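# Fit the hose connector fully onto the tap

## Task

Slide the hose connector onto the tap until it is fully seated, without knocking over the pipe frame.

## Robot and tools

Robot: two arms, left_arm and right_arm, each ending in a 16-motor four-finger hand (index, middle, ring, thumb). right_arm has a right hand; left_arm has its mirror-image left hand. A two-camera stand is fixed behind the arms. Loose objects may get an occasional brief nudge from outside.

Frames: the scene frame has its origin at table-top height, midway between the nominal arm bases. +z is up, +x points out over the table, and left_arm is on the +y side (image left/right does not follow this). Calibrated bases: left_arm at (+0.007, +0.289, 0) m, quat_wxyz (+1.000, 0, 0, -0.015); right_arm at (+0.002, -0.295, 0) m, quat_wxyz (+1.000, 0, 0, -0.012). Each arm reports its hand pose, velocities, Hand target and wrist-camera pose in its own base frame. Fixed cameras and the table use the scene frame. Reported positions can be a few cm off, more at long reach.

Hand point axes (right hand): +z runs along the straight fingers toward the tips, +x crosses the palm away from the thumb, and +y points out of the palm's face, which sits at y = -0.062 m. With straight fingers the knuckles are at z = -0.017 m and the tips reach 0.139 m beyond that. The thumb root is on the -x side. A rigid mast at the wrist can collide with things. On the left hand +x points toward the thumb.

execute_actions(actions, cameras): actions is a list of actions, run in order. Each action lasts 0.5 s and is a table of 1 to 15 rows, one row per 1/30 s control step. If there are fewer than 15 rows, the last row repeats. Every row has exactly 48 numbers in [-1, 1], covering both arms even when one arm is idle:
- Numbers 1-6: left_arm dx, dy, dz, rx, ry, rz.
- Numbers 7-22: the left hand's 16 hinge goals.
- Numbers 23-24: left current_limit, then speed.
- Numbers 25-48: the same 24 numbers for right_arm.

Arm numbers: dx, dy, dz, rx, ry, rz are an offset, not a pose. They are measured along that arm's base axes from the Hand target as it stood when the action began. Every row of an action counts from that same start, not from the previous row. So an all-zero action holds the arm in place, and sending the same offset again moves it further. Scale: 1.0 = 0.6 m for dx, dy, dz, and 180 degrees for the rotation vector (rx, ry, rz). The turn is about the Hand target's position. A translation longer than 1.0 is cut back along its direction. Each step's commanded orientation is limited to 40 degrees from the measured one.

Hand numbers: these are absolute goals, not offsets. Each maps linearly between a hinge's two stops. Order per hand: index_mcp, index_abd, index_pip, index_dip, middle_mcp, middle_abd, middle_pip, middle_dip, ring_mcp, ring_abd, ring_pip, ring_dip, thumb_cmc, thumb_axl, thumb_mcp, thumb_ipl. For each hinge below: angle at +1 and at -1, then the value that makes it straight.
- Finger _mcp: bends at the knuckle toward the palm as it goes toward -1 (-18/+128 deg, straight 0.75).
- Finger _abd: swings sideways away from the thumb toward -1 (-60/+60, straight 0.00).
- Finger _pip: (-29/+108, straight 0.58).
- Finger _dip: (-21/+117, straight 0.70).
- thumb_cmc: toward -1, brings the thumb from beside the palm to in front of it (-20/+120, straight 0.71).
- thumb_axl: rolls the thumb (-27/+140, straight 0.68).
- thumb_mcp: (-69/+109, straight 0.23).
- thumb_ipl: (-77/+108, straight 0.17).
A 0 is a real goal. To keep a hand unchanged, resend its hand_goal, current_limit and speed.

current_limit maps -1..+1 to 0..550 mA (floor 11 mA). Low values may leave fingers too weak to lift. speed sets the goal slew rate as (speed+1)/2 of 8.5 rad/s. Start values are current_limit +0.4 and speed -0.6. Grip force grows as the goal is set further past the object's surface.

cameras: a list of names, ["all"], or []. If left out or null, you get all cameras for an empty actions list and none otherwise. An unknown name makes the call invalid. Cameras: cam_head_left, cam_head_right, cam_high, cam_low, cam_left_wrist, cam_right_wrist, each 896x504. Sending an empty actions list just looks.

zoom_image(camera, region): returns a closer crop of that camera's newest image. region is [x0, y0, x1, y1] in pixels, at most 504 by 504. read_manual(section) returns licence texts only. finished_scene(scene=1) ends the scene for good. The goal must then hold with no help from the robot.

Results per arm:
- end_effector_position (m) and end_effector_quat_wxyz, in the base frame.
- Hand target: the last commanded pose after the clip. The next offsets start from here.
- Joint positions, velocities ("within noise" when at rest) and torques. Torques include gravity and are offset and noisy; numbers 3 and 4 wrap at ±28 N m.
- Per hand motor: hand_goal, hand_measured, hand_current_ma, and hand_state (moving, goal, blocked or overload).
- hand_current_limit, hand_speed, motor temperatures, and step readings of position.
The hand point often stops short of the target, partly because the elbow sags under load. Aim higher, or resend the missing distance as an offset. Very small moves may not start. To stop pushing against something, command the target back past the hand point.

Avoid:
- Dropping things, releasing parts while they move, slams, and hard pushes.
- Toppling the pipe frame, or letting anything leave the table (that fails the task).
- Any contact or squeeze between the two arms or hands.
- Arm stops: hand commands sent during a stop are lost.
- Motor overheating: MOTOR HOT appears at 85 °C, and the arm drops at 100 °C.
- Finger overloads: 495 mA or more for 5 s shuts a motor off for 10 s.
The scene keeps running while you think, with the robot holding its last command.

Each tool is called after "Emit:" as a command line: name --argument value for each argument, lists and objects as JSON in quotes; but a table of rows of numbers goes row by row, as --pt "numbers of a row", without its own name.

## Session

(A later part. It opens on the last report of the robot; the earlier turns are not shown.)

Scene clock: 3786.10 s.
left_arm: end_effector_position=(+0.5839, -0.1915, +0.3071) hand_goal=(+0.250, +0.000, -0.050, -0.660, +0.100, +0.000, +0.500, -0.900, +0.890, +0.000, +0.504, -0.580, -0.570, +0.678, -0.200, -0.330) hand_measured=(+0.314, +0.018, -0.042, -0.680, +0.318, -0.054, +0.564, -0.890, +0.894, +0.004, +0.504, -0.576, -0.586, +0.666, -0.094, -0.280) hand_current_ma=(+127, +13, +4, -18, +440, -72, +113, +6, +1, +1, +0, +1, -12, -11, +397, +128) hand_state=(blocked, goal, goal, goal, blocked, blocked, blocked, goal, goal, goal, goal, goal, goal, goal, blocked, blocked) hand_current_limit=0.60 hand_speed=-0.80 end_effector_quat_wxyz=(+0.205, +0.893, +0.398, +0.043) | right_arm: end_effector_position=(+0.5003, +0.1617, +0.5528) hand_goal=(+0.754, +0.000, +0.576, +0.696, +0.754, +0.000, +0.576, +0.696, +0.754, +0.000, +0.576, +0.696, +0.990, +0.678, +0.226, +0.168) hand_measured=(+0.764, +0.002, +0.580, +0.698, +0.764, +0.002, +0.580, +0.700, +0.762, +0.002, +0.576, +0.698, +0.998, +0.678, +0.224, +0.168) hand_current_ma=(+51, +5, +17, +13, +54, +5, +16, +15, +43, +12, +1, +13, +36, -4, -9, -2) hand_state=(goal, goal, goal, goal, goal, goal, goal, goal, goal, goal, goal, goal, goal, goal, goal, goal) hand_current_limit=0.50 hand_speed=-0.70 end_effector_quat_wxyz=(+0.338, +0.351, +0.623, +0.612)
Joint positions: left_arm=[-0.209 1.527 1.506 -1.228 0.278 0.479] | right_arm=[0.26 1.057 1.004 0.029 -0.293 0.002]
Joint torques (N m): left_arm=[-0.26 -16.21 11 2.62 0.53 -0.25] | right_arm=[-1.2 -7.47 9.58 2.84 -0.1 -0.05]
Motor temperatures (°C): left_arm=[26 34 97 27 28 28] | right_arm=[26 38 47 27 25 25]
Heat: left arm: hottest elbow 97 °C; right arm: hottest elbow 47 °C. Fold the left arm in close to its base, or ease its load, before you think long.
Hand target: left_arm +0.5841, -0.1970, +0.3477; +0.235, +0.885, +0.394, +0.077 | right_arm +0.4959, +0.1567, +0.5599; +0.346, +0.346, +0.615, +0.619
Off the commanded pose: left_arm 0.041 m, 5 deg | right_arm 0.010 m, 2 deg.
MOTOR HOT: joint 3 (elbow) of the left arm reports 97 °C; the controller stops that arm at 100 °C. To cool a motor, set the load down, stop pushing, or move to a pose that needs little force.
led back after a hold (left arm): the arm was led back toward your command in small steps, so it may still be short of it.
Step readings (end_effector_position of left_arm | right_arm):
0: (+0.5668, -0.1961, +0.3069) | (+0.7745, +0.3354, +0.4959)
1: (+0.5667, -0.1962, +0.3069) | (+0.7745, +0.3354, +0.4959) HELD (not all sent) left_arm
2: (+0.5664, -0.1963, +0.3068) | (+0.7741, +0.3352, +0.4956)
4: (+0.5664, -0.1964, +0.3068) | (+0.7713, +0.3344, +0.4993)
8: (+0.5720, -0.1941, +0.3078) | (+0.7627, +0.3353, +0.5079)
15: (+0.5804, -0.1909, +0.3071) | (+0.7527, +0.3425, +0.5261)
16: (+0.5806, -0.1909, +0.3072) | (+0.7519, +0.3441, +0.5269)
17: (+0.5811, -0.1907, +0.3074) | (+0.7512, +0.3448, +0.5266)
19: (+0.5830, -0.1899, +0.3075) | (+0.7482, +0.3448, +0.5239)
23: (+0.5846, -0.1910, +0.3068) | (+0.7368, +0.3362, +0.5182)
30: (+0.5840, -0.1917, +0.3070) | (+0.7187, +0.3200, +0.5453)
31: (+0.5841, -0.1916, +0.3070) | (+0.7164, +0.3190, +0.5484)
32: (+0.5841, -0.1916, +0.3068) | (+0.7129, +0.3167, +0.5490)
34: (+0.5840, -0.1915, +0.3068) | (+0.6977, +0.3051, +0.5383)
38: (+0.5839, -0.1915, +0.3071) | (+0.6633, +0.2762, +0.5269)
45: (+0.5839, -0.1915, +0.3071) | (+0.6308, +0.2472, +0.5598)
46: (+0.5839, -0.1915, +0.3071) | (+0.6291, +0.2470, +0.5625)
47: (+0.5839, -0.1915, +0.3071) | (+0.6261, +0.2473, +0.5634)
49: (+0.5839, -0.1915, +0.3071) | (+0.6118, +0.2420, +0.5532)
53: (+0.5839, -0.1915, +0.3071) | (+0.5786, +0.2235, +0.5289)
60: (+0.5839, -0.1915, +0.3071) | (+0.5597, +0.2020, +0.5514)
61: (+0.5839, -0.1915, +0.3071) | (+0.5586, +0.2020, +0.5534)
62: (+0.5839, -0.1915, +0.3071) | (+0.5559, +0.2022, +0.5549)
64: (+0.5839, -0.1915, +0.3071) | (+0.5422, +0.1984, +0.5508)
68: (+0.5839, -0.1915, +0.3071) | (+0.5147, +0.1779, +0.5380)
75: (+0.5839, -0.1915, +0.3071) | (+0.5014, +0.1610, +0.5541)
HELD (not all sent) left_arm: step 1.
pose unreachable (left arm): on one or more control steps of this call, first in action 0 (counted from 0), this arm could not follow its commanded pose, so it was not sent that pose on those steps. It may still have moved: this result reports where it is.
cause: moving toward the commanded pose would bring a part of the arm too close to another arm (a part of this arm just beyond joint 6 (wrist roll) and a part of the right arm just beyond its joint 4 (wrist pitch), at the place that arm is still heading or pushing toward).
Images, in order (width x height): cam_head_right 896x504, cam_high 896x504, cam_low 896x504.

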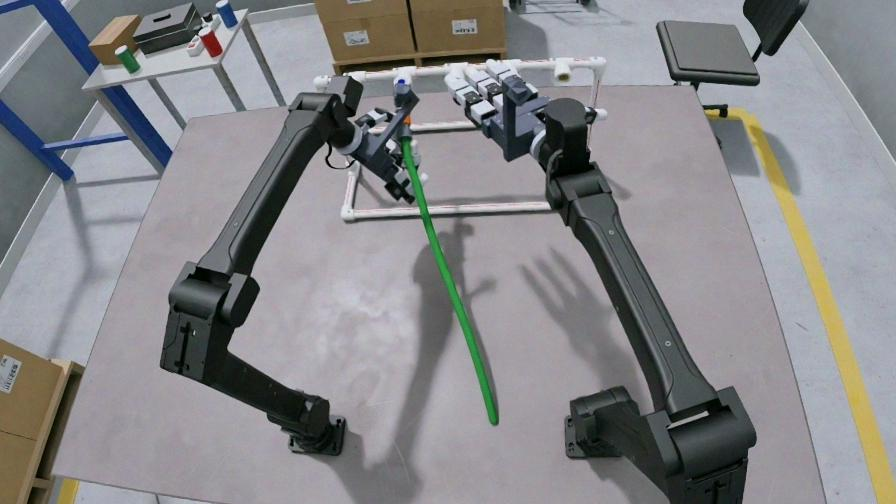

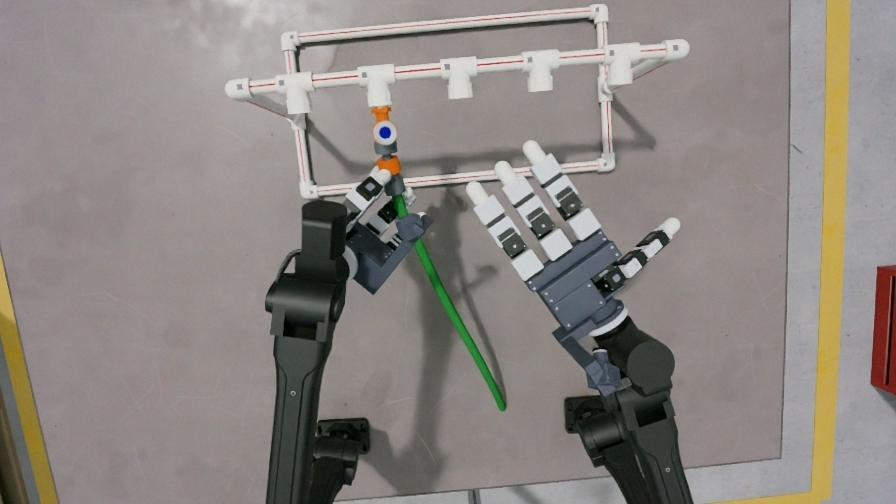

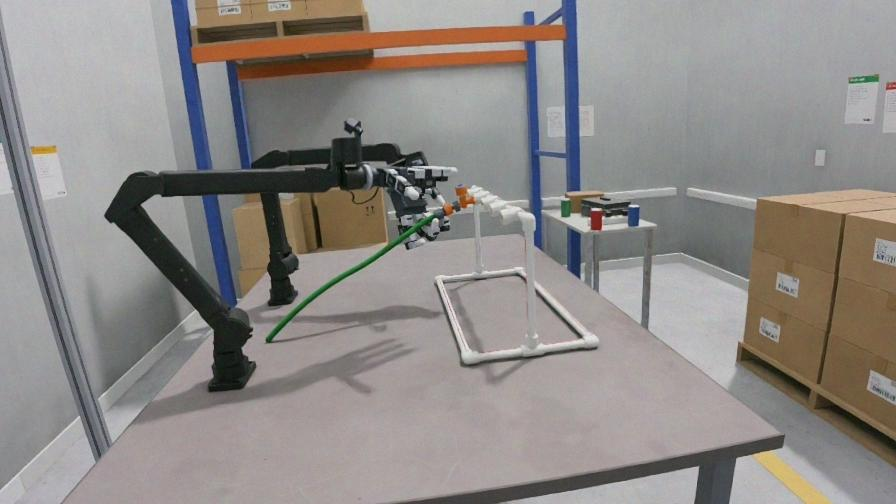

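Emit:
execute_actions --actions '[[[0,0,0,0,0,0,0.25,0,-0.05,-0.66,0.1,0,0.5,-0.9,0.89,0,0.504,-0.58,-0.571,0.678,-0.2,-0.33,0.6,-0.8,0,0,-0.092,0,0,0,0.754,0,0.576,0.696,0.754,0,0.576,0.696,0.754,0,0.576,0.696,0.99,0.678,0.226,0.168,0.5,-0.7]],[[0,0,0,0,0,0,0.25,0,-0.05,-0.66,0.1,0,0.5,-0.9,0.89,0,0.504,-0.58,-0.571,0.678,-0.2,-0.33,0.6,-0.8,0,0,-0.092,0,0,0,0.754,0,0.576,0.696,0.754,0,0.576,0.696,0.754,0,0.576,0.696,0.99,0.678,0.226,0.168,0.5,-0.7]],[[0,0,0,0,0,0,0.25,0,-0.05,-0.66,0.1,0,0.5,-0.9,0.89,0,0.504,-0.58,-0.571,0.678,-0.2,-0.33,0.6,-0.8,0,0,-0.092,0,0,0,0.754,0,0.576,0.696,0.754,0,0.576,0.696,0.754,0,0.576,0.696,0.99,0.678,0.226,0.168,0.5,-0.7]],[[0,0,0,0,0,0,0.25,0,-0.05,-0.66,0.1,0,0.5,-0.9,0.89,0,0.504,-0.58,-0.571,0.678,-0.2,-0.33,0.6,-0.8,0.08,0.044,0,0,0,0,0.754,0,0.576,0.696,0.754,0,0.576,0.696,0.754,0,0.576,0.696,0.99,0.678,0.226,0.168,0.5,-0.7]]]' --cameras '["cam_high","cam_low","cam_right_wrist"]'

Scene clock: 3814.23 s.
left_arm: end_effector_position=(+0.5839, -0.1915, +0.3071) hand_goal=(+0.250, +0.000, -0.050, -0.660, +0.100, +0.000, +0.500, -0.900, +0.890, +0.000, +0.504, -0.580, -0.570, +0.678, -0.200, -0.330) hand_measured=(+0.314, +0.018, -0.042, -0.680, +0.318, -0.054, +0.564, -0.890, +0.894, +0.004, +0.504, -0.576, -0.586, +0.666, -0.094, -0.280) hand_current_ma=(+127, +13, +4, -18, +440, -72, +113, +6, +1, +1, +0, +1, -12, -11, +397, +128) hand_state=(blocked, goal, goal, goal, blocked, blocked, blocked, goal, goal, goal, goal, goal, goal, goal, blocked, blocked) hand_current_limit=0.60 hand_speed=-0.80 end_effector_quat_wxyz=(+0.205, +0.893, +0.398, +0.043) | right_arm: end_effector_position=(+0.5351, +0.1754, +0.3571) hand_goal=(+0.754, +0.000, +0.576, +0.696, +0.754, +0.000, +0.576, +0.696, +0.754, +0.000, +0.576, +0.696, +0.990, +0.678, +0.226, +0.168) hand_measured=(+0.764, +0.002, +0.580, +0.698, +0.764, +0.002, +0.580, +0.700, +0.762, +0.002, +0.576, +0.698, +0.998, +0.678, +0.224, +0.168) hand_current_ma=(+52, +5, +17, +13, +55, +5, +16, +15, +43, +12, +2, +13, +36, -4, -9, -2) hand_state=(goal, goal, goal, goal, goal, goal, goal, goal, goal, goal, goal, goal, goal, goal, goal, goal) hand_current_limit=0.50 hand_speed=-0.70 end_effector_quat_wxyz=(+0.330, +0.367, +0.633, +0.597)
Joint positions: left_arm=[-0.209 1.527 1.506 -1.228 0.278 0.479] | right_arm=[0.276 1.337 0.71 0.556 -0.265 0.002]
Joint torques (N m): left_arm=[-0.15 -16.26 10.93 2.58 0.54 -0.25] | right_arm=[0.03 -8.53 12.48 2.85 0.06 -0.04]
Motor temperatures (°C): left_arm=[26 36 78 27 28 27] | right_arm=[26 37 50 27 25 25]
Heat: left arm: hottest elbow 78 °C; right arm: hottest elbow 50 °C.
Hand target: left_arm +0.5841, -0.1970, +0.3477; +0.235, +0.885, +0.394, +0.077 | right_arm +0.5440, +0.1832, +0.3943; +0.346, +0.346, +0.615, +0.618
Off the commanded pose: left_arm 0.041 m, 5 deg | right_arm 0.039 m, 4 deg.
MOTOR HOT: cleared for the motors of the left arm.
Step readings (end_effector_position of left_arm | right_arm):
0: (+0.5839, -0.1915, +0.3071) | (+0.5002, +0.1617, +0.5529)
1: (+0.5839, -0.1915, +0.3071) | (+0.5002, +0.1617, +0.5527)
2: (+0.5839, -0.1915, +0.3071) | (+0.4996, +0.1615, +0.5517)
4: (+0.5839, -0.1915, +0.3071) | (+0.4966, +0.1607, +0.5443)
8: (+0.5839, -0.1915, +0.3071) | (+0.4949, +0.1603, +0.5119)
15: (+0.5839, -0.1915, +0.3071) | (+0.4939, +0.1601, +0.5005)
16: (+0.5839, -0.1915, +0.3071) | (+0.4935, +0.1600, +0.5017)
17: (+0.5839, -0.1915, +0.3071) | (+0.4925, +0.1597, +0.5018)
19: (+0.5839, -0.1915, +0.3071) | (+0.4885, +0.1586, +0.4983)
23: (+0.5839, -0.1915, +0.3071) | (+0.4871, +0.1583, +0.4707)
30: (+0.5839, -0.1915, +0.3071) | (+0.4953, +0.1604, +0.4436)
31: (+0.5839, -0.1915, +0.3071) | (+0.4949, +0.1603, +0.4444)
32: (+0.5839, -0.1915, +0.3071) | (+0.4936, +0.1600, +0.4453)
34: (+0.5839, -0.1915, +0.3071) | (+0.4891, +0.1588, +0.4440)
38: (+0.5839, -0.1915, +0.3071) | (+0.4882, +0.1585, +0.4176)
45: (+0.5839, -0.1915, +0.3071) | (+0.4955, +0.1605, +0.3876)
46: (+0.5839, -0.1915, +0.3071) | (+0.4953, +0.1604, +0.3885)
47: (+0.5839, -0.1915, +0.3071) | (+0.4957, +0.1599, +0.3888)
49: (+0.5839, -0.1915, +0.3071) | (+0.5011, +0.1604, +0.3860)
53: (+0.5839, -0.1915, +0.3071) | (+0.5238, +0.1687, +0.3656)
60: (+0.5839, -0.1915, +0.3071) | (+0.5335, +0.1747, +0.3513)
camera_calibration:
cam_right_wrist: T_world_to_cam=[[0.405867, -0.668649, 0.623041, -0.29507], [-0.464541, -0.738015, -0.489424, 0.505254], [0.787066, -0.0907877, -0.610151, -0.0589077], [0, 0, 0, 1]] pos_world=[0.400835, 0.170238, 0.395181]
Images, in order (width x height): cam_high 896x504, cam_low 896x504, cam_right_wrist 896x504.

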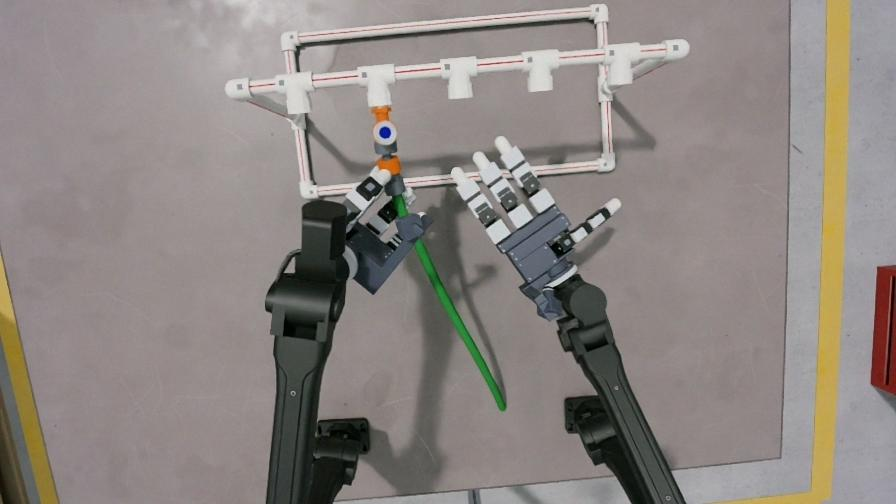

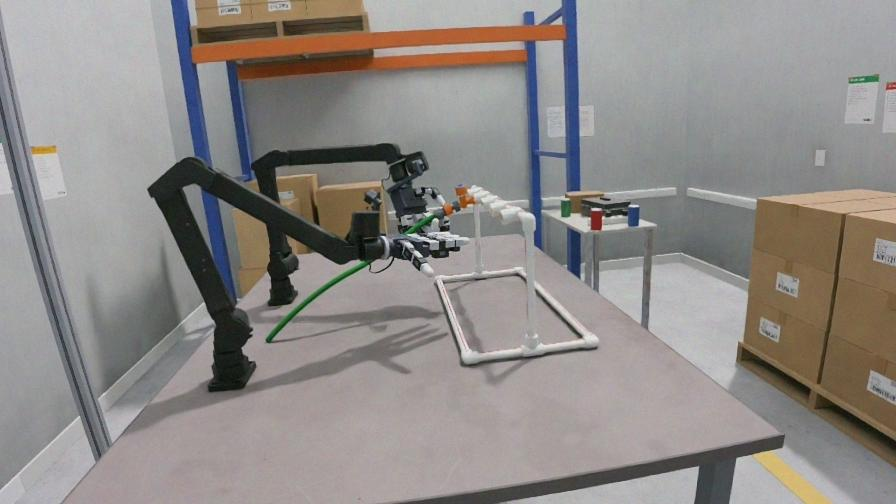

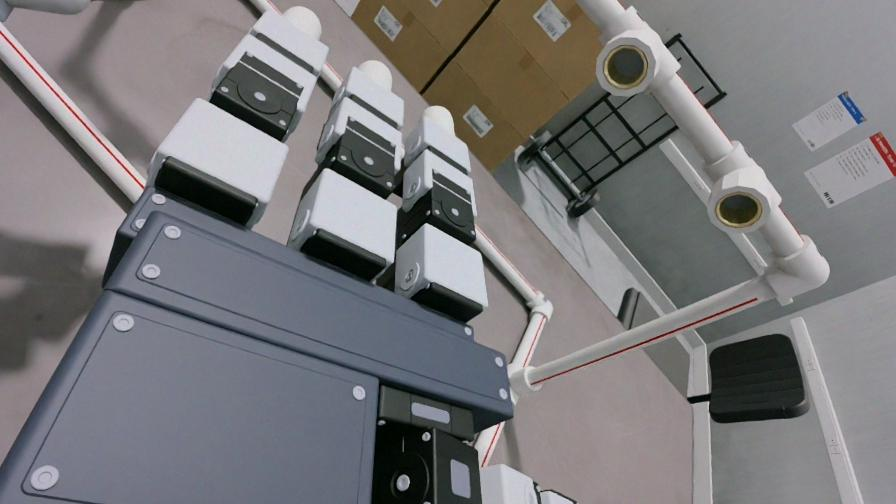

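Emit:
execute_actions --actions '[[[0,0,0,0,0,0,0.25,0,-0.05,-0.66,0.1,0,0.5,-0.9,0.89,0,0.504,-0.58,-0.571,0.678,-0.2,-0.33,0.6,-0.8,0.076,0.04,0,0,0,0,0.754,0,0.576,0.696,0.754,0,0.576,0.696,0.754,0,0.576,0.696,0.99,0.678,0.226,0.168,0.5,-0.7]],[[0,0,0,0,0,0,0.25,0,-0.05,-0.66,0.1,0,0.5,-0.9,0.89,0,0.504,-0.58,-0.571,0.678,-0.2,-0.33,0.6,-0.8,0.076,0.04,0,0,0,0,0.754,0,0.576,0.696,0.754,0,0.576,0.696,0.754,0,0.576,0.696,0.99,0.678,0.226,0.168,0.5,-0.7]],[[0,0,0,0,0,0,0.25,0,-0.05,-0.66,0.1,0,0.5,-0.9,0.89,0,0.504,-0.58,-0.571,0.678,-0.2,-0.33,0.6,-0.8,0.076,0.04,0,0,0,0,0.754,0,0.576,0.696,0.754,0,0.576,0.696,0.754,0,0.576,0.696,0.99,0.678,0.226,0.168,0.5,-0.7]]]' --cameras '["cam_high","cam_low","cam_right_wrist"]'

Scene clock: 3830.80 s.
left_arm: end_effector_position=(+0.5839, -0.1915, +0.3071) hand_goal=(+0.250, +0.000, -0.050, -0.660, +0.100, +0.000, +0.500, -0.900, +0.890, +0.000, +0.504, -0.580, -0.570, +0.678, -0.200, -0.330) hand_measured=(+0.314, +0.018, -0.042, -0.680, +0.318, -0.054, +0.564, -0.890, +0.894, +0.004, +0.504, -0.576, -0.586, +0.666, -0.094, -0.280) hand_current_ma=(+127, +13, +4, -18, +440, -72, +113, +6, +1, +1, +0, +1, -12, -11, +397, +128) hand_state=(blocked, goal, goal, goal, blocked, blocked, blocked, goal, goal, goal, goal, goal, goal, goal, blocked, blocked) hand_current_limit=0.60 hand_speed=-0.80 end_effector_quat_wxyz=(+0.205, +0.893, +0.398, +0.043) | right_arm: end_effector_position=(+0.6680, +0.2438, +0.3762) hand_goal=(+0.754, +0.000, +0.576, +0.696, +0.754, +0.000, +0.576, +0.696, +0.754, +0.000, +0.576, +0.696, +0.990, +0.678, +0.226, +0.168) hand_measured=(+0.764, +0.002, +0.580, +0.698, +0.764, +0.002, +0.580, +0.700, +0.762, +0.002, +0.576, +0.698, +0.998, +0.678, +0.224, +0.168) hand_current_ma=(+52, +5, +17, +13, +55, +5, +16, +15, +43, +11, +2, +13, +36, -4, -8, -2) hand_state=(goal, goal, goal, goal, goal, goal, goal, goal, goal, goal, goal, goal, goal, goal, goal, goal) hand_current_limit=0.50 hand_speed=-0.70 end_effector_quat_wxyz=(+0.342, +0.355, +0.621, +0.609)
Joint positions: left_arm=[-0.209 1.527 1.506 -1.228 0.278 0.479] | right_arm=[0.331 1.693 1.139 0.529 -0.209 0.002]
Joint torques (N m): left_arm=[-0.15 -16.09 10.99 2.7 0.55 -0.25] | right_arm=[0.03 -12.81 13.08 1.65 0.08 -0.05]
Motor temperatures (°C): left_arm=[26 37 72 27 28 27] | right_arm=[26 36 50 27 25 25]
Heat: left arm: hottest elbow 72 °C; right arm: hottest elbow 50 °C.
Hand target: left_arm +0.5841, -0.1970, +0.3477; +0.235, +0.885, +0.394, +0.077 | right_arm +0.6807, +0.2553, +0.3945; +0.346, +0.346, +0.615, +0.619
Off the commanded pose: left_arm 0.041 m, 5 deg | right_arm 0.025 m, 2 deg.
Step readings (end_effector_position of left_arm | right_arm):
0: (+0.5839, -0.1915, +0.3071) | (+0.5351, +0.1754, +0.3571)
1: (+0.5839, -0.1915, +0.3071) | (+0.5351, +0.1755, +0.3573)
2: (+0.5839, -0.1915, +0.3071) | (+0.5360, +0.1760, +0.3578)
4: (+0.5839, -0.1915, +0.3071) | (+0.5435, +0.1800, +0.3608)
8: (+0.5839, -0.1915, +0.3071) | (+0.5663, +0.1919, +0.3667)
15: (+0.5839, -0.1915, +0.3071) | (+0.5763, +0.1981, +0.3655)
16: (+0.5839, -0.1915, +0.3071) | (+0.5766, +0.1981, +0.3659)
17: (+0.5839, -0.1915, +0.3071) | (+0.5781, +0.1986, +0.3663)
19: (+0.5839, -0.1915, +0.3071) | (+0.5870, +0.2040, +0.3688)
23: (+0.5839, -0.1915, +0.3071) | (+0.6114, +0.2143, +0.3727)
30: (+0.5839, -0.1915, +0.3071) | (+0.6211, +0.2200, +0.3699)
31: (+0.5839, -0.1915, +0.3071) | (+0.6213, +0.2202, +0.3706)
32: (+0.5839, -0.1915, +0.3071) | (+0.6229, +0.2208, +0.3714)
34: (+0.5839, -0.1915, +0.3071) | (+0.6316, +0.2267, +0.3752)
38: (+0.5839, -0.1915, +0.3071) | (+0.6547, +0.2376, +0.3808)
45: (+0.5839, -0.1915, +0.3071) | (+0.6666, +0.2433, +0.3731)
camera_calibration:
cam_right_wrist: T_world_to_cam=[[0.376636, -0.676101, 0.633271, -0.297703], [-0.441443, -0.731994, -0.518954, 0.621114], [0.814416, -0.0840966, -0.574155, -0.179062], [0, 0, 0, 1]] pos_world=[0.532143, 0.238316, 0.408047]
Images, in order (width x height): cam_high 896x504, cam_low 896x504, cam_right_wrist 896x504.

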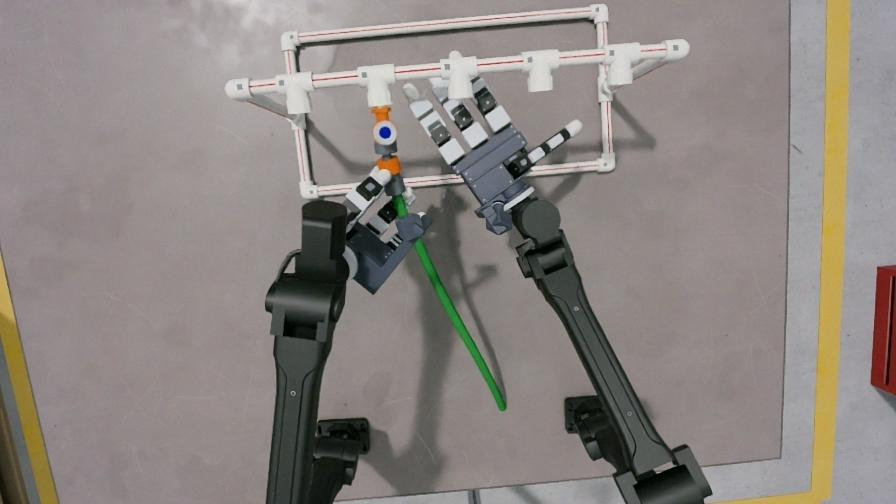

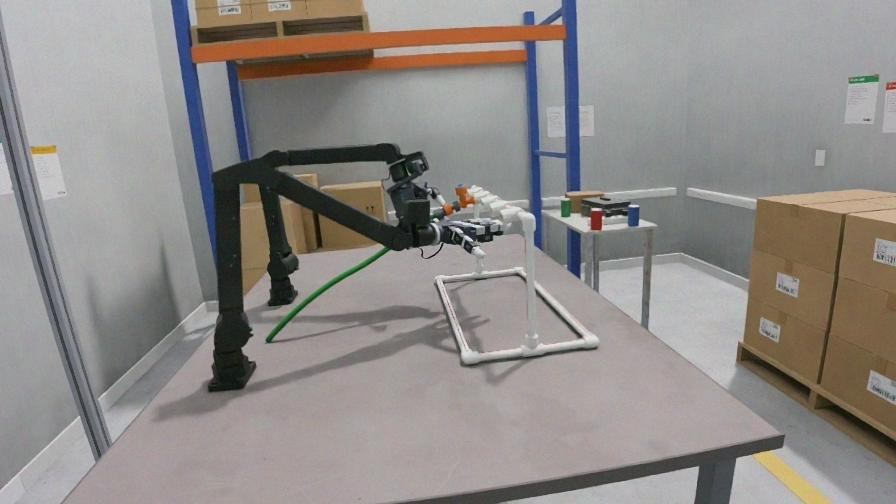

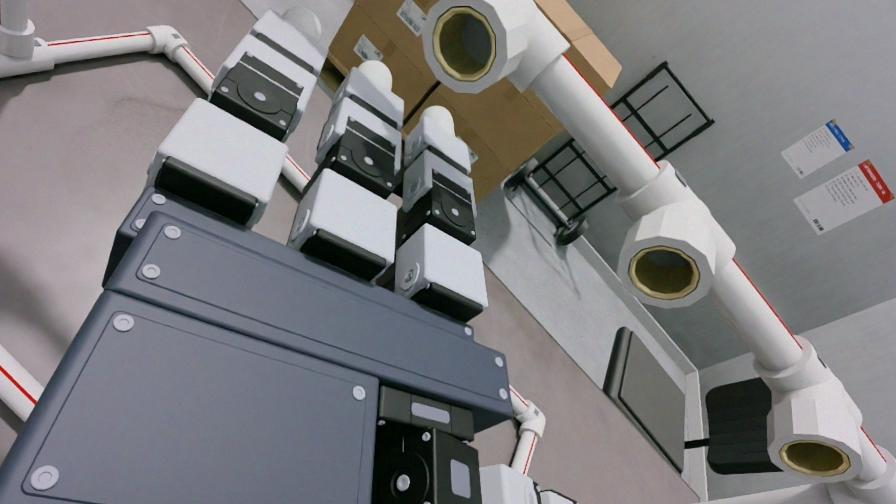

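Emit:
execute_actions --actions '[[[0,0,0,0,0,0,0.25,0,-0.05,-0.66,0.1,0,0.5,-0.9,0.89,0,0.504,-0.58,-0.571,0.678,-0.2,-0.33,0.6,-0.8,0.079,0.043,0,0,0,0,0.754,0,0.576,0.696,0.754,0,0.576,0.696,0.754,0,0.576,0.696,0.99,0.678,0.226,0.168,0.5,-0.7]],[[0,0,0,0,0,0,0.25,0,-0.05,-0.66,0.1,0,0.5,-0.9,0.89,0,0.504,-0.58,-0.571,0.678,-0.2,-0.33,0.6,-0.8,0.079,0.043,0,0,0,0,0.754,0,0.576,0.696,0.754,0,0.576,0.696,0.754,0,0.576,0.696,0.99,0.678,0.226,0.168,0.5,-0.7]]]' --cameras '["cam_high","cam_low","cam_right_wrist"]'

Scene clock: 3838.10 s.
left_arm: end_effector_position=(+0.5839, -0.1915, +0.3071) hand_goal=(+0.250, +0.000, -0.050, -0.660, +0.100, +0.000, +0.500, -0.900, +0.890, +0.000, +0.504, -0.580, -0.570, +0.678, -0.200, -0.330) hand_measured=(+0.314, +0.018, -0.042, -0.680, +0.318, -0.054, +0.564, -0.890, +0.894, +0.004, +0.504, -0.576, -0.586, +0.666, -0.094, -0.280) hand_current_ma=(+127, +13, +4, -18, +440, -72, +113, +6, +1, +1, +0, +1, -12, -11, +397, +128) hand_state=(blocked, goal, goal, goal, blocked, blocked, blocked, goal, goal, goal, goal, goal, goal, goal, blocked, blocked) hand_current_limit=0.60 hand_speed=-0.80 end_effector_quat_wxyz=(+0.205, +0.893, +0.398, +0.043) | right_arm: end_effector_position=(+0.7639, +0.2942, +0.3778) hand_goal=(+0.754, +0.000, +0.576, +0.696, +0.754, +0.000, +0.576, +0.696, +0.754, +0.000, +0.576, +0.696, +0.990, +0.678, +0.226, +0.168) hand_measured=(+0.764, +0.002, +0.580, +0.698, +0.764, +0.002, +0.580, +0.700, +0.762, +0.002, +0.576, +0.698, +0.998, +0.678, +0.224, +0.168) hand_current_ma=(+52, +5, +17, +13, +55, +5, +16, +15, +43, +11, +2, +13, +36, -4, -8, -2) hand_state=(goal, goal, goal, goal, goal, goal, goal, goal, goal, goal, goal, goal, goal, goal, goal, goal) hand_current_limit=0.50 hand_speed=-0.70 end_effector_quat_wxyz=(+0.342, +0.355, +0.621, +0.609)
Joint positions: left_arm=[-0.209 1.527 1.506 -1.228 0.278 0.479] | right_arm=[0.357 1.937 1.503 0.41 -0.183 0.002]
Joint torques (N m): left_arm=[-0.15 -16.15 11 2.62 0.53 -0.27] | right_arm=[0.09 -16.38 13.82 1.63 0.08 -0.05]
Motor temperatures (°C): left_arm=[26 37 70 27 28 27] | right_arm=[26 36 53 27 25 25]
Heat: left arm: hottest elbow 70 °C; right arm: hottest elbow 53 °C.
Hand target: left_arm +0.5841, -0.1970, +0.3477; +0.235, +0.885, +0.394, +0.077 | right_arm +0.7755, +0.3068, +0.3943; +0.346, +0.346, +0.615, +0.619
Off the commanded pose: left_arm 0.041 m, 5 deg | right_arm 0.024 m, 2 deg.
Step readings (end_effector_position of left_arm | right_arm):
0: (+0.5839, -0.1915, +0.3071) | (+0.6680, +0.2438, +0.3762)
1: (+0.5839, -0.1915, +0.3071) | (+0.6682, +0.2438, +0.3761)
2: (+0.5839, -0.1915, +0.3071) | (+0.6698, +0.2447, +0.3765)
4: (+0.5839, -0.1915, +0.3071) | (+0.6783, +0.2496, +0.3785)
8: (+0.5839, -0.1915, +0.3071) | (+0.7017, +0.2609, +0.3821)
15: (+0.5839, -0.1915, +0.3071) | (+0.7142, +0.2684, +0.3723)
16: (+0.5839, -0.1915, +0.3071) | (+0.7149, +0.2686, +0.3721)
17: (+0.5839, -0.1915, +0.3071) | (+0.7168, +0.2702, +0.3723)
19: (+0.5839, -0.1915, +0.3071) | (+0.7255, +0.2757, +0.3752)
23: (+0.5839, -0.1915, +0.3071) | (+0.7473, +0.2870, +0.3825)
30: (+0.5839, -0.1915, +0.3071) | (+0.7613, +0.2932, +0.3765)
camera_calibration:
cam_right_wrist: T_world_to_cam=[[0.376526, -0.675756, 0.633705, -0.300905], [-0.441339, -0.732278, -0.518641, 0.701009], [0.814523, -0.0843969, -0.573959, -0.252125], [0, 0, 0, 1]] pos_world=[0.628043, 0.288717, 0.409548]
Images, in order (width x height): cam_high 896x504, cam_low 896x504, cam_right_wrist 896x504.

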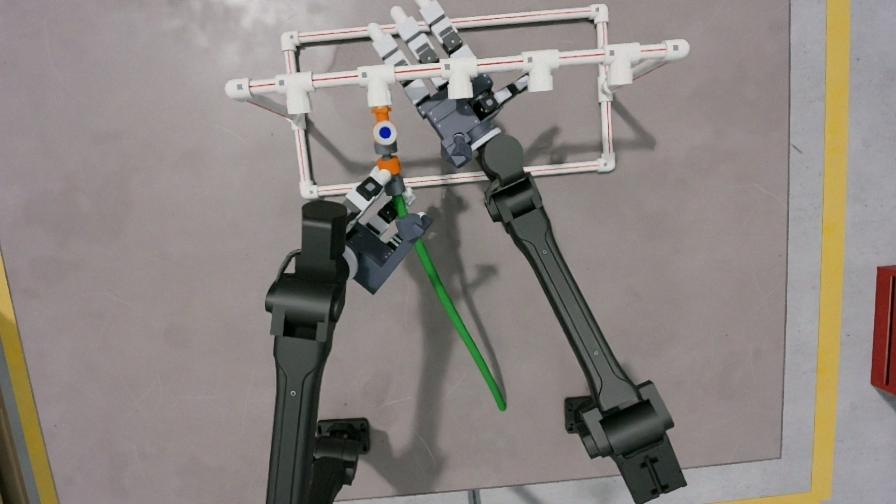

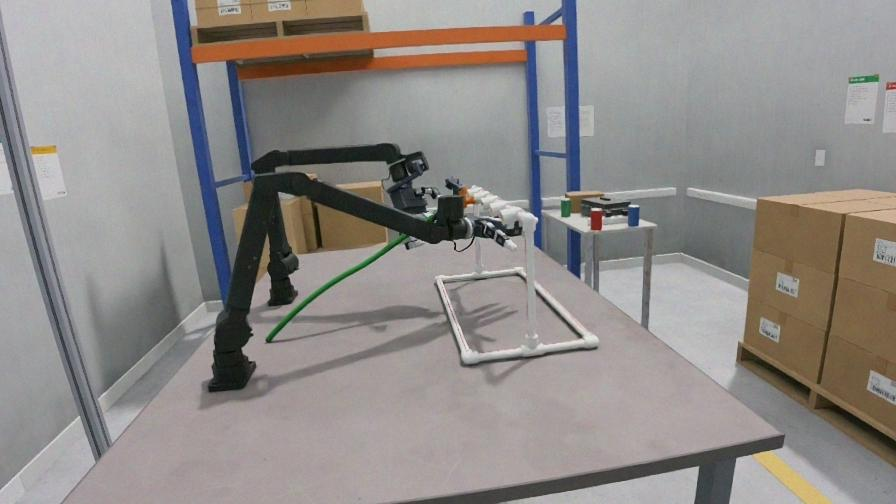

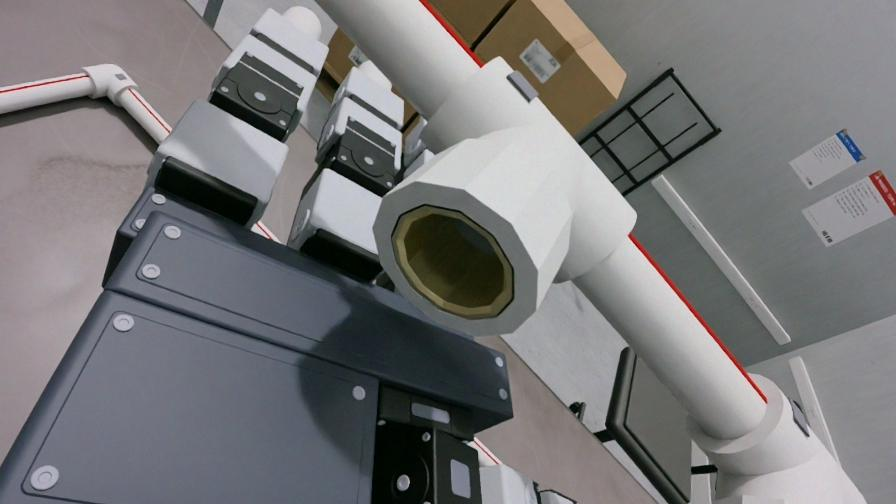

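Emit:
execute_actions --actions '[[[0,0,0,0,0,0,0.25,0,-0.05,-0.66,0.1,0,0.5,-0.9,0.89,0,0.504,-0.58,-0.571,0.678,-0.2,-0.33,0.6,-0.8,0,0,0.042,0,0,0,0.754,0,0.576,0.696,0.754,0,0.576,0.696,0.754,0,0.576,0.696,0.99,0.678,0.226,0.168,0.5,-0.7]],[[0,0,0,0,0,0,0.25,0,-0.05,-0.66,0.1,0,0.5,-0.9,0.89,0,0.504,-0.58,-0.571,0.678,-0.2,-0.33,0.6,-0.8,0,0,0,0,0,0,0.7,0,-0.2,0.5,0.7,0,-0.2,0.5,0.7,0,-0.2,0.5,0.99,0.678,0.226,0.168,0.6,-0.75]],[[0,0,0,0,0,0,0.25,0,-0.05,-0.66,0.1,0,0.5,-0.9,0.89,0,0.504,-0.58,-0.571,0.678,-0.2,-0.33,0.6,-0.8,0,0,0,0,0,0,0.65,0,-0.6,0.4,0.65,0,-0.6,0.4,0.65,0,-0.6,0.4,0.99,0.678,0.226,0.168,0.6,-0.75]]]' --cameras '["cam_high","cam_low","cam_right_wrist"]'

Scene clock: 3860.10 s.
left_arm: end_effector_position=(+0.5839, -0.1915, +0.3071) hand_goal=(+0.250, +0.000, -0.050, -0.660, +0.100, +0.000, +0.500, -0.900, +0.890, +0.000, +0.504, -0.580, -0.570, +0.678, -0.200, -0.330) hand_measured=(+0.314, +0.018, -0.042, -0.680, +0.318, -0.054, +0.564, -0.890, +0.894, +0.004, +0.504, -0.576, -0.586, +0.666, -0.094, -0.280) hand_current_ma=(+127, +13, +4, -18, +440, -72, +113, +6, +1, +1, +0, +1, -12, -11, +397, +128) hand_state=(blocked, goal, goal, goal, blocked, blocked, blocked, goal, goal, goal, goal, goal, goal, goal, blocked, blocked) hand_current_limit=0.60 hand_speed=-0.80 end_effector_quat_wxyz=(+0.205, +0.893, +0.398, +0.043) | right_arm: end_effector_position=(+0.7702, +0.2965, +0.3813) hand_goal=(+0.650, +0.000, -0.600, +0.400, +0.650, +0.000, -0.600, +0.400, +0.650, +0.000, -0.600, +0.400, +0.990, +0.678, +0.226, +0.168) hand_measured=(+0.670, +0.002, -0.596, +0.402, +0.672, +0.002, -0.596, +0.402, +0.666, +0.002, -0.596, +0.402, +0.998, +0.678, +0.224, +0.168) hand_current_ma=(+106, +5, +18, +12, +113, +5, +17, +13, +88, +11, +21, +12, +36, -4, -8, -2) hand_state=(blocked, goal, goal, goal, blocked, goal, goal, goal, goal, goal, goal, goal, goal, goal, goal, goal) hand_current_limit=0.60 hand_speed=-0.75 end_effector_quat_wxyz=(+0.336, +0.361, +0.629, +0.602)
Joint positions: left_arm=[-0.209 1.527 1.506 -1.228 0.278 0.479] | right_arm=[0.357 1.937 1.533 0.353 -0.183 0.002]
Joint torques (N m): left_arm=[0.03 -16.03 10.99 2.58 0.55 -0.22] | right_arm=[0.03 -18.14 14.02 1.65 0.07 -0.05]
Motor temperatures (°C): left_arm=[26 37 66 27 28 27] | right_arm=[26 35 59 27 25 25]
Heat: left arm: hottest elbow 66 °C; right arm: hottest elbow 59 °C.
Hand target: left_arm +0.5841, -0.1970, +0.3477; +0.235, +0.885, +0.394, +0.077 | right_arm +0.7755, +0.3068, +0.4197; +0.346, +0.346, +0.615, +0.619
Off the commanded pose: left_arm 0.041 m, 5 deg | right_arm 0.040 m, 3 deg.
Step readings (end_effector_position of left_arm | right_arm):
0: (+0.5839, -0.1915, +0.3071) | (+0.7639, +0.2942, +0.3778)
1: (+0.5839, -0.1915, +0.3071) | (+0.7639, +0.2942, +0.3777)
2: (+0.5839, -0.1915, +0.3071) | (+0.7644, +0.2944, +0.3773)
4: (+0.5839, -0.1915, +0.3071) | (+0.7660, +0.2950, +0.3766)
8: (+0.5839, -0.1915, +0.3071) | (+0.7685, +0.2959, +0.3781)
15: (+0.5839, -0.1915, +0.3071) | (+0.7699, +0.2964, +0.3814)
16: (+0.5839, -0.1915, +0.3071) | (+0.7699, +0.2964, +0.3813)
17: (+0.5839, -0.1915, +0.3071) | (+0.7700, +0.2964, +0.3813)
19: (+0.5839, -0.1915, +0.3071) | (+0.7700, +0.2965, +0.3811)
23: (+0.5839, -0.1915, +0.3071) | (+0.7700, +0.2965, +0.3811)
30: (+0.5839, -0.1915, +0.3071) | (+0.7700, +0.2965, +0.3811)
31: (+0.5839, -0.1915, +0.3071) | (+0.7700, +0.2965, +0.3811)
32: (+0.5839, -0.1915, +0.3071) | (+0.7701, +0.2965, +0.3810)
34: (+0.5839, -0.1915, +0.3071) | (+0.7701, +0.2965, +0.3809)
38: (+0.5839, -0.1915, +0.3071) | (+0.7702, +0.2965, +0.3813)
45: (+0.5839, -0.1915, +0.3071) | (+0.7702, +0.2965, +0.3813)
camera_calibration:
cam_right_wrist: T_world_to_cam=[[0.392483, -0.669763, 0.630377, -0.316666], [-0.454264, -0.737102, -0.500324, 0.711737], [0.799751, -0.0899895, -0.593549, -0.234435], [0, 0, 0, 1]] pos_world=[0.635093, 0.291435, 0.41657]
Images, in order (width x height): cam_high 896x504, cam_low 896x504, cam_right_wrist 896x504.

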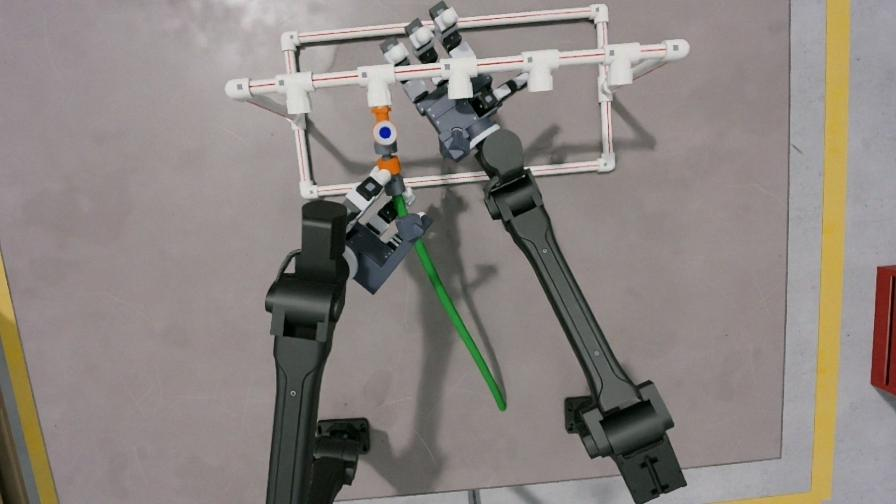

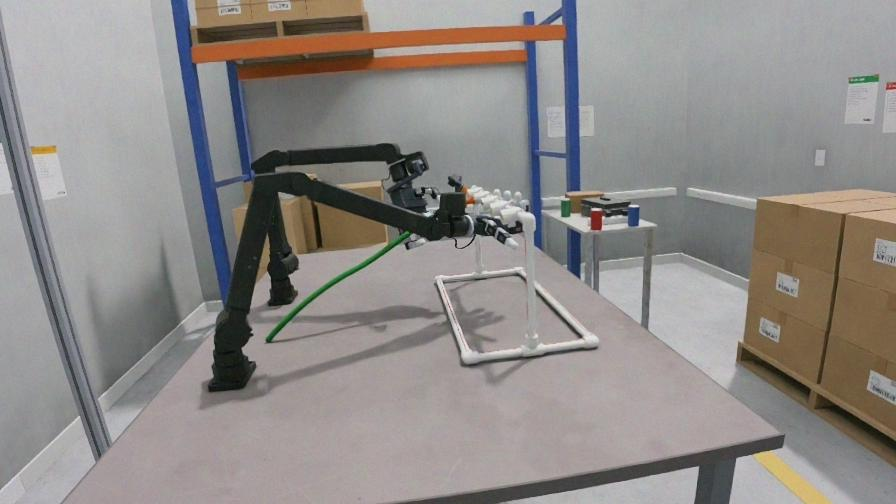

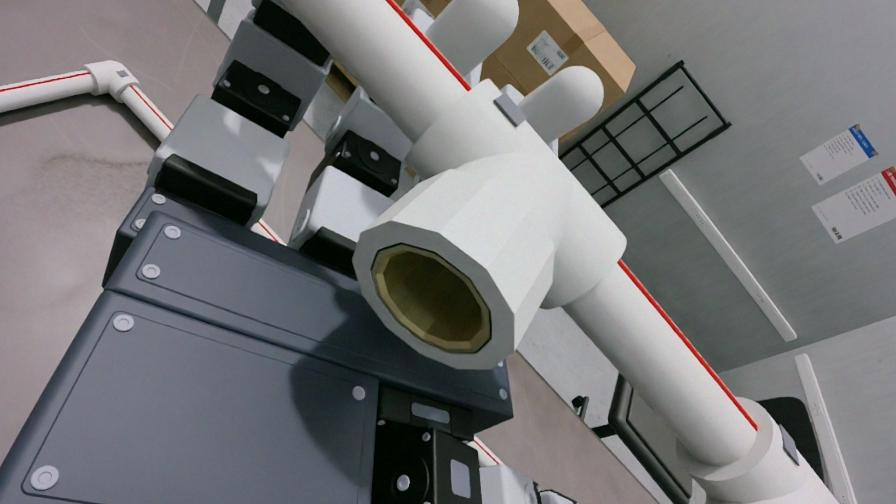

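Emit:
execute_actions --actions '[[[0,0,0,0,0,0,0.25,0,-0.05,-0.66,0.1,0,0.5,-0.9,0.89,0,0.504,-0.58,-0.571,0.678,-0.2,-0.33,0.6,-0.8,0,0,0.03,0,0,0,0.65,0,-0.65,0.4,0.65,0,-0.65,0.4,0.65,0,-0.65,0.4,0.99,0.678,0.226,0.168,0.7,-0.75]],[[0,0,0,0,0,0,0.25,0,-0.05,-0.66,0.1,0,0.5,-0.9,0.89,0,0.504,-0.58,-0.571,0.678,-0.2,-0.33,0.6,-0.8,-0.03,0,0,0,0,0,0.65,0,-0.65,0.4,0.65,0,-0.65,0.4,0.65,0,-0.65,0.4,0.99,0.678,0.226,0.168,0.7,-0.75]],[[0,0,0,0,0,0,0.25,0,-0.05,-0.66,0.1,0,0.5,-0.9,0.89,0,0.504,-0.58,-0.571,0.678,-0.2,-0.33,0.6,-0.8,-0.03,0,0,0,0,0,0.65,0,-0.65,0.4,0.65,0,-0.65,0.4,0.65,0,-0.65,0.4,0.99,0.678,0.226,0.168,0.7,-0.75]]]' --cameras '["cam_high","cam_low","cam_right_wrist"]'

Scene clock: 3878.53 s.
left_arm: end_effector_position=(+0.5818, -0.1922, +0.3071) hand_goal=(+0.250, +0.000, -0.050, -0.660, +0.100, +0.000, +0.500, -0.900, +0.890, +0.000, +0.504, -0.580, -0.570, +0.678, -0.200, -0.330) hand_measured=(+0.314, +0.018, -0.042, -0.680, +0.318, -0.054, +0.564, -0.890, +0.894, +0.004, +0.504, -0.576, -0.586, +0.666, -0.094, -0.280) hand_current_ma=(+127, +13, +3, -18, +440, -72, +113, +6, +1, +1, +0, +1, -12, -11, +397, +128) hand_state=(blocked, goal, goal, goal, blocked, blocked, blocked, goal, goal, goal, goal, goal, goal, goal, blocked, blocked) hand_current_limit=0.60 hand_speed=-0.80 end_effector_quat_wxyz=(+0.205, +0.894, +0.397, +0.043) | right_arm: end_effector_position=(+0.7630, +0.2937, +0.3991) hand_goal=(+0.650, +0.000, -0.650, +0.400, +0.650, +0.000, -0.650, +0.400, +0.650, +0.000, -0.650, +0.400, +0.990, +0.678, +0.226, +0.168) hand_measured=(+0.670, +0.002, -0.646, +0.402, +0.672, +0.002, -0.646, +0.402, +0.686, +0.014, -0.616, +0.404, +0.998, +0.678, +0.224, +0.168) hand_current_ma=(+104, +5, +16, +12, +110, +5, +16, +13, +191, +56, +165, +18, +36, -4, -8, -2) hand_state=(goal, goal, goal, goal, blocked, goal, goal, goal, blocked, goal, blocked, goal, goal, goal, goal, goal) hand_current_limit=0.70 hand_speed=-0.75 end_effector_quat_wxyz=(+0.343, +0.369, +0.625, +0.596)
Joint positions: left_arm=[-0.211 1.522 1.501 -1.228 0.278 0.478] | right_arm=[0.364 1.899 1.527 0.316 -0.151 0.003]
Joint torques (N m): left_arm=[0.03 -15.74 11.33 2.65 0.53 -0.27] | right_arm=[0.97 -21.19 8.72 2.8 -0.42 -0.06]
Motor temperatures (°C): left_arm=[26 38 64 27 28 27] | right_arm=[26 36 60 27 25 25]
Heat: left arm: hottest elbow 64 °C; right arm: hottest elbow 60 °C.
Hand target: left_arm +0.5841, -0.1971, +0.3476; +0.235, +0.885, +0.394, +0.077 | right_arm +0.7395, +0.3069, +0.4373; +0.346, +0.346, +0.615, +0.619
Off the commanded pose: left_arm 0.041 m, 5 deg | right_arm 0.047 m, 4 deg.
Step readings (end_effector_position of left_arm | right_arm):
0: (+0.5839, -0.1915, +0.3071) | (+0.7702, +0.2965, +0.3813)
1: (+0.5839, -0.1915, +0.3071) | (+0.7702, +0.2965, +0.3813)
2: (+0.5839, -0.1915, +0.3071) | (+0.7704, +0.2966, +0.3809)
4: (+0.5839, -0.1915, +0.3071) | (+0.7715, +0.2970, +0.3804)
8: (+0.5839, -0.1915, +0.3071) | (+0.7731, +0.2976, +0.3819)
15: (+0.5839, -0.1915, +0.3071) | (+0.7740, +0.2979, +0.3841)
16: (+0.5839, -0.1915, +0.3071) | (+0.7740, +0.2979, +0.3841)
17: (+0.5839, -0.1915, +0.3071) | (+0.7739, +0.2982, +0.3841)
19: (+0.5839, -0.1915, +0.3071) | (+0.7736, +0.2985, +0.3847)
23: (+0.5839, -0.1915, +0.3071) | (+0.7717, +0.2991, +0.3896)
30: (+0.5839, -0.1915, +0.3071) | (+0.7711, +0.2984, +0.3924)
31: (+0.5839, -0.1915, +0.3071) | (+0.7711, +0.2984, +0.3924)
32: (+0.5839, -0.1915, +0.3071) | (+0.7709, +0.2983, +0.3930)
34: (+0.5839, -0.1915, +0.3071) | (+0.7698, +0.2978, +0.3942)
38: (+0.5832, -0.1916, +0.3070) | (+0.7657, +0.2952, +0.3972)
45: (+0.5818, -0.1922, +0.3071) | (+0.7631, +0.2938, +0.3993)
camera_calibration:
cam_right_wrist: T_world_to_cam=[[0.377548, -0.67782, 0.630886, -0.31342], [-0.47471, -0.726648, -0.496621, 0.726368], [0.795052, -0.11199, -0.596113, -0.207323], [0, 0, 0, 1]] pos_world=[0.627978, 0.292154, 0.434874]
Images, in order (width x height): cam_high 896x504, cam_low 896x504, cam_right_wrist 896x504.

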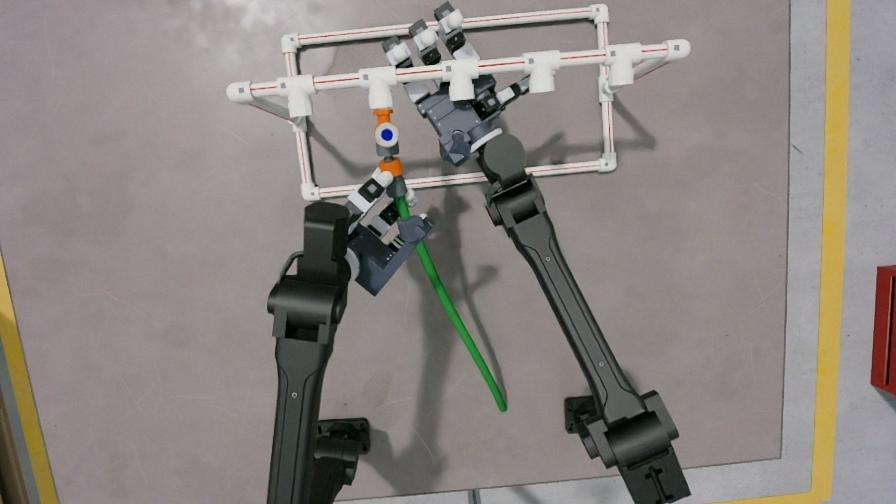

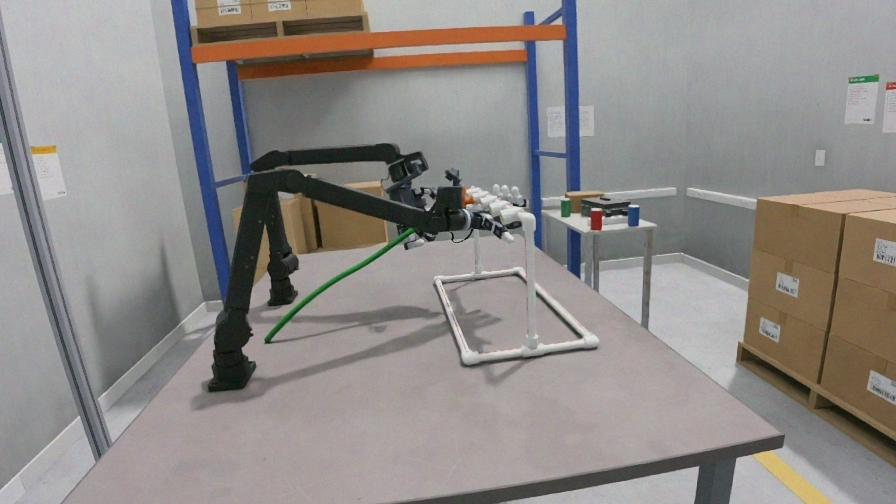

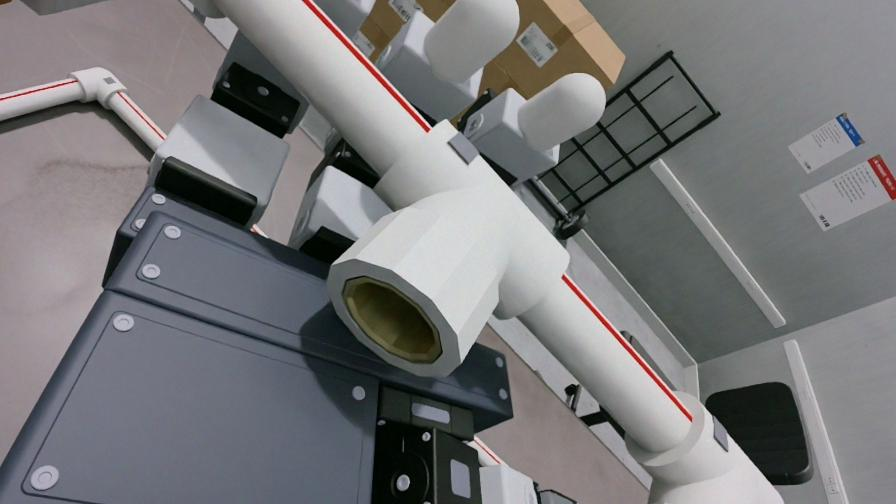

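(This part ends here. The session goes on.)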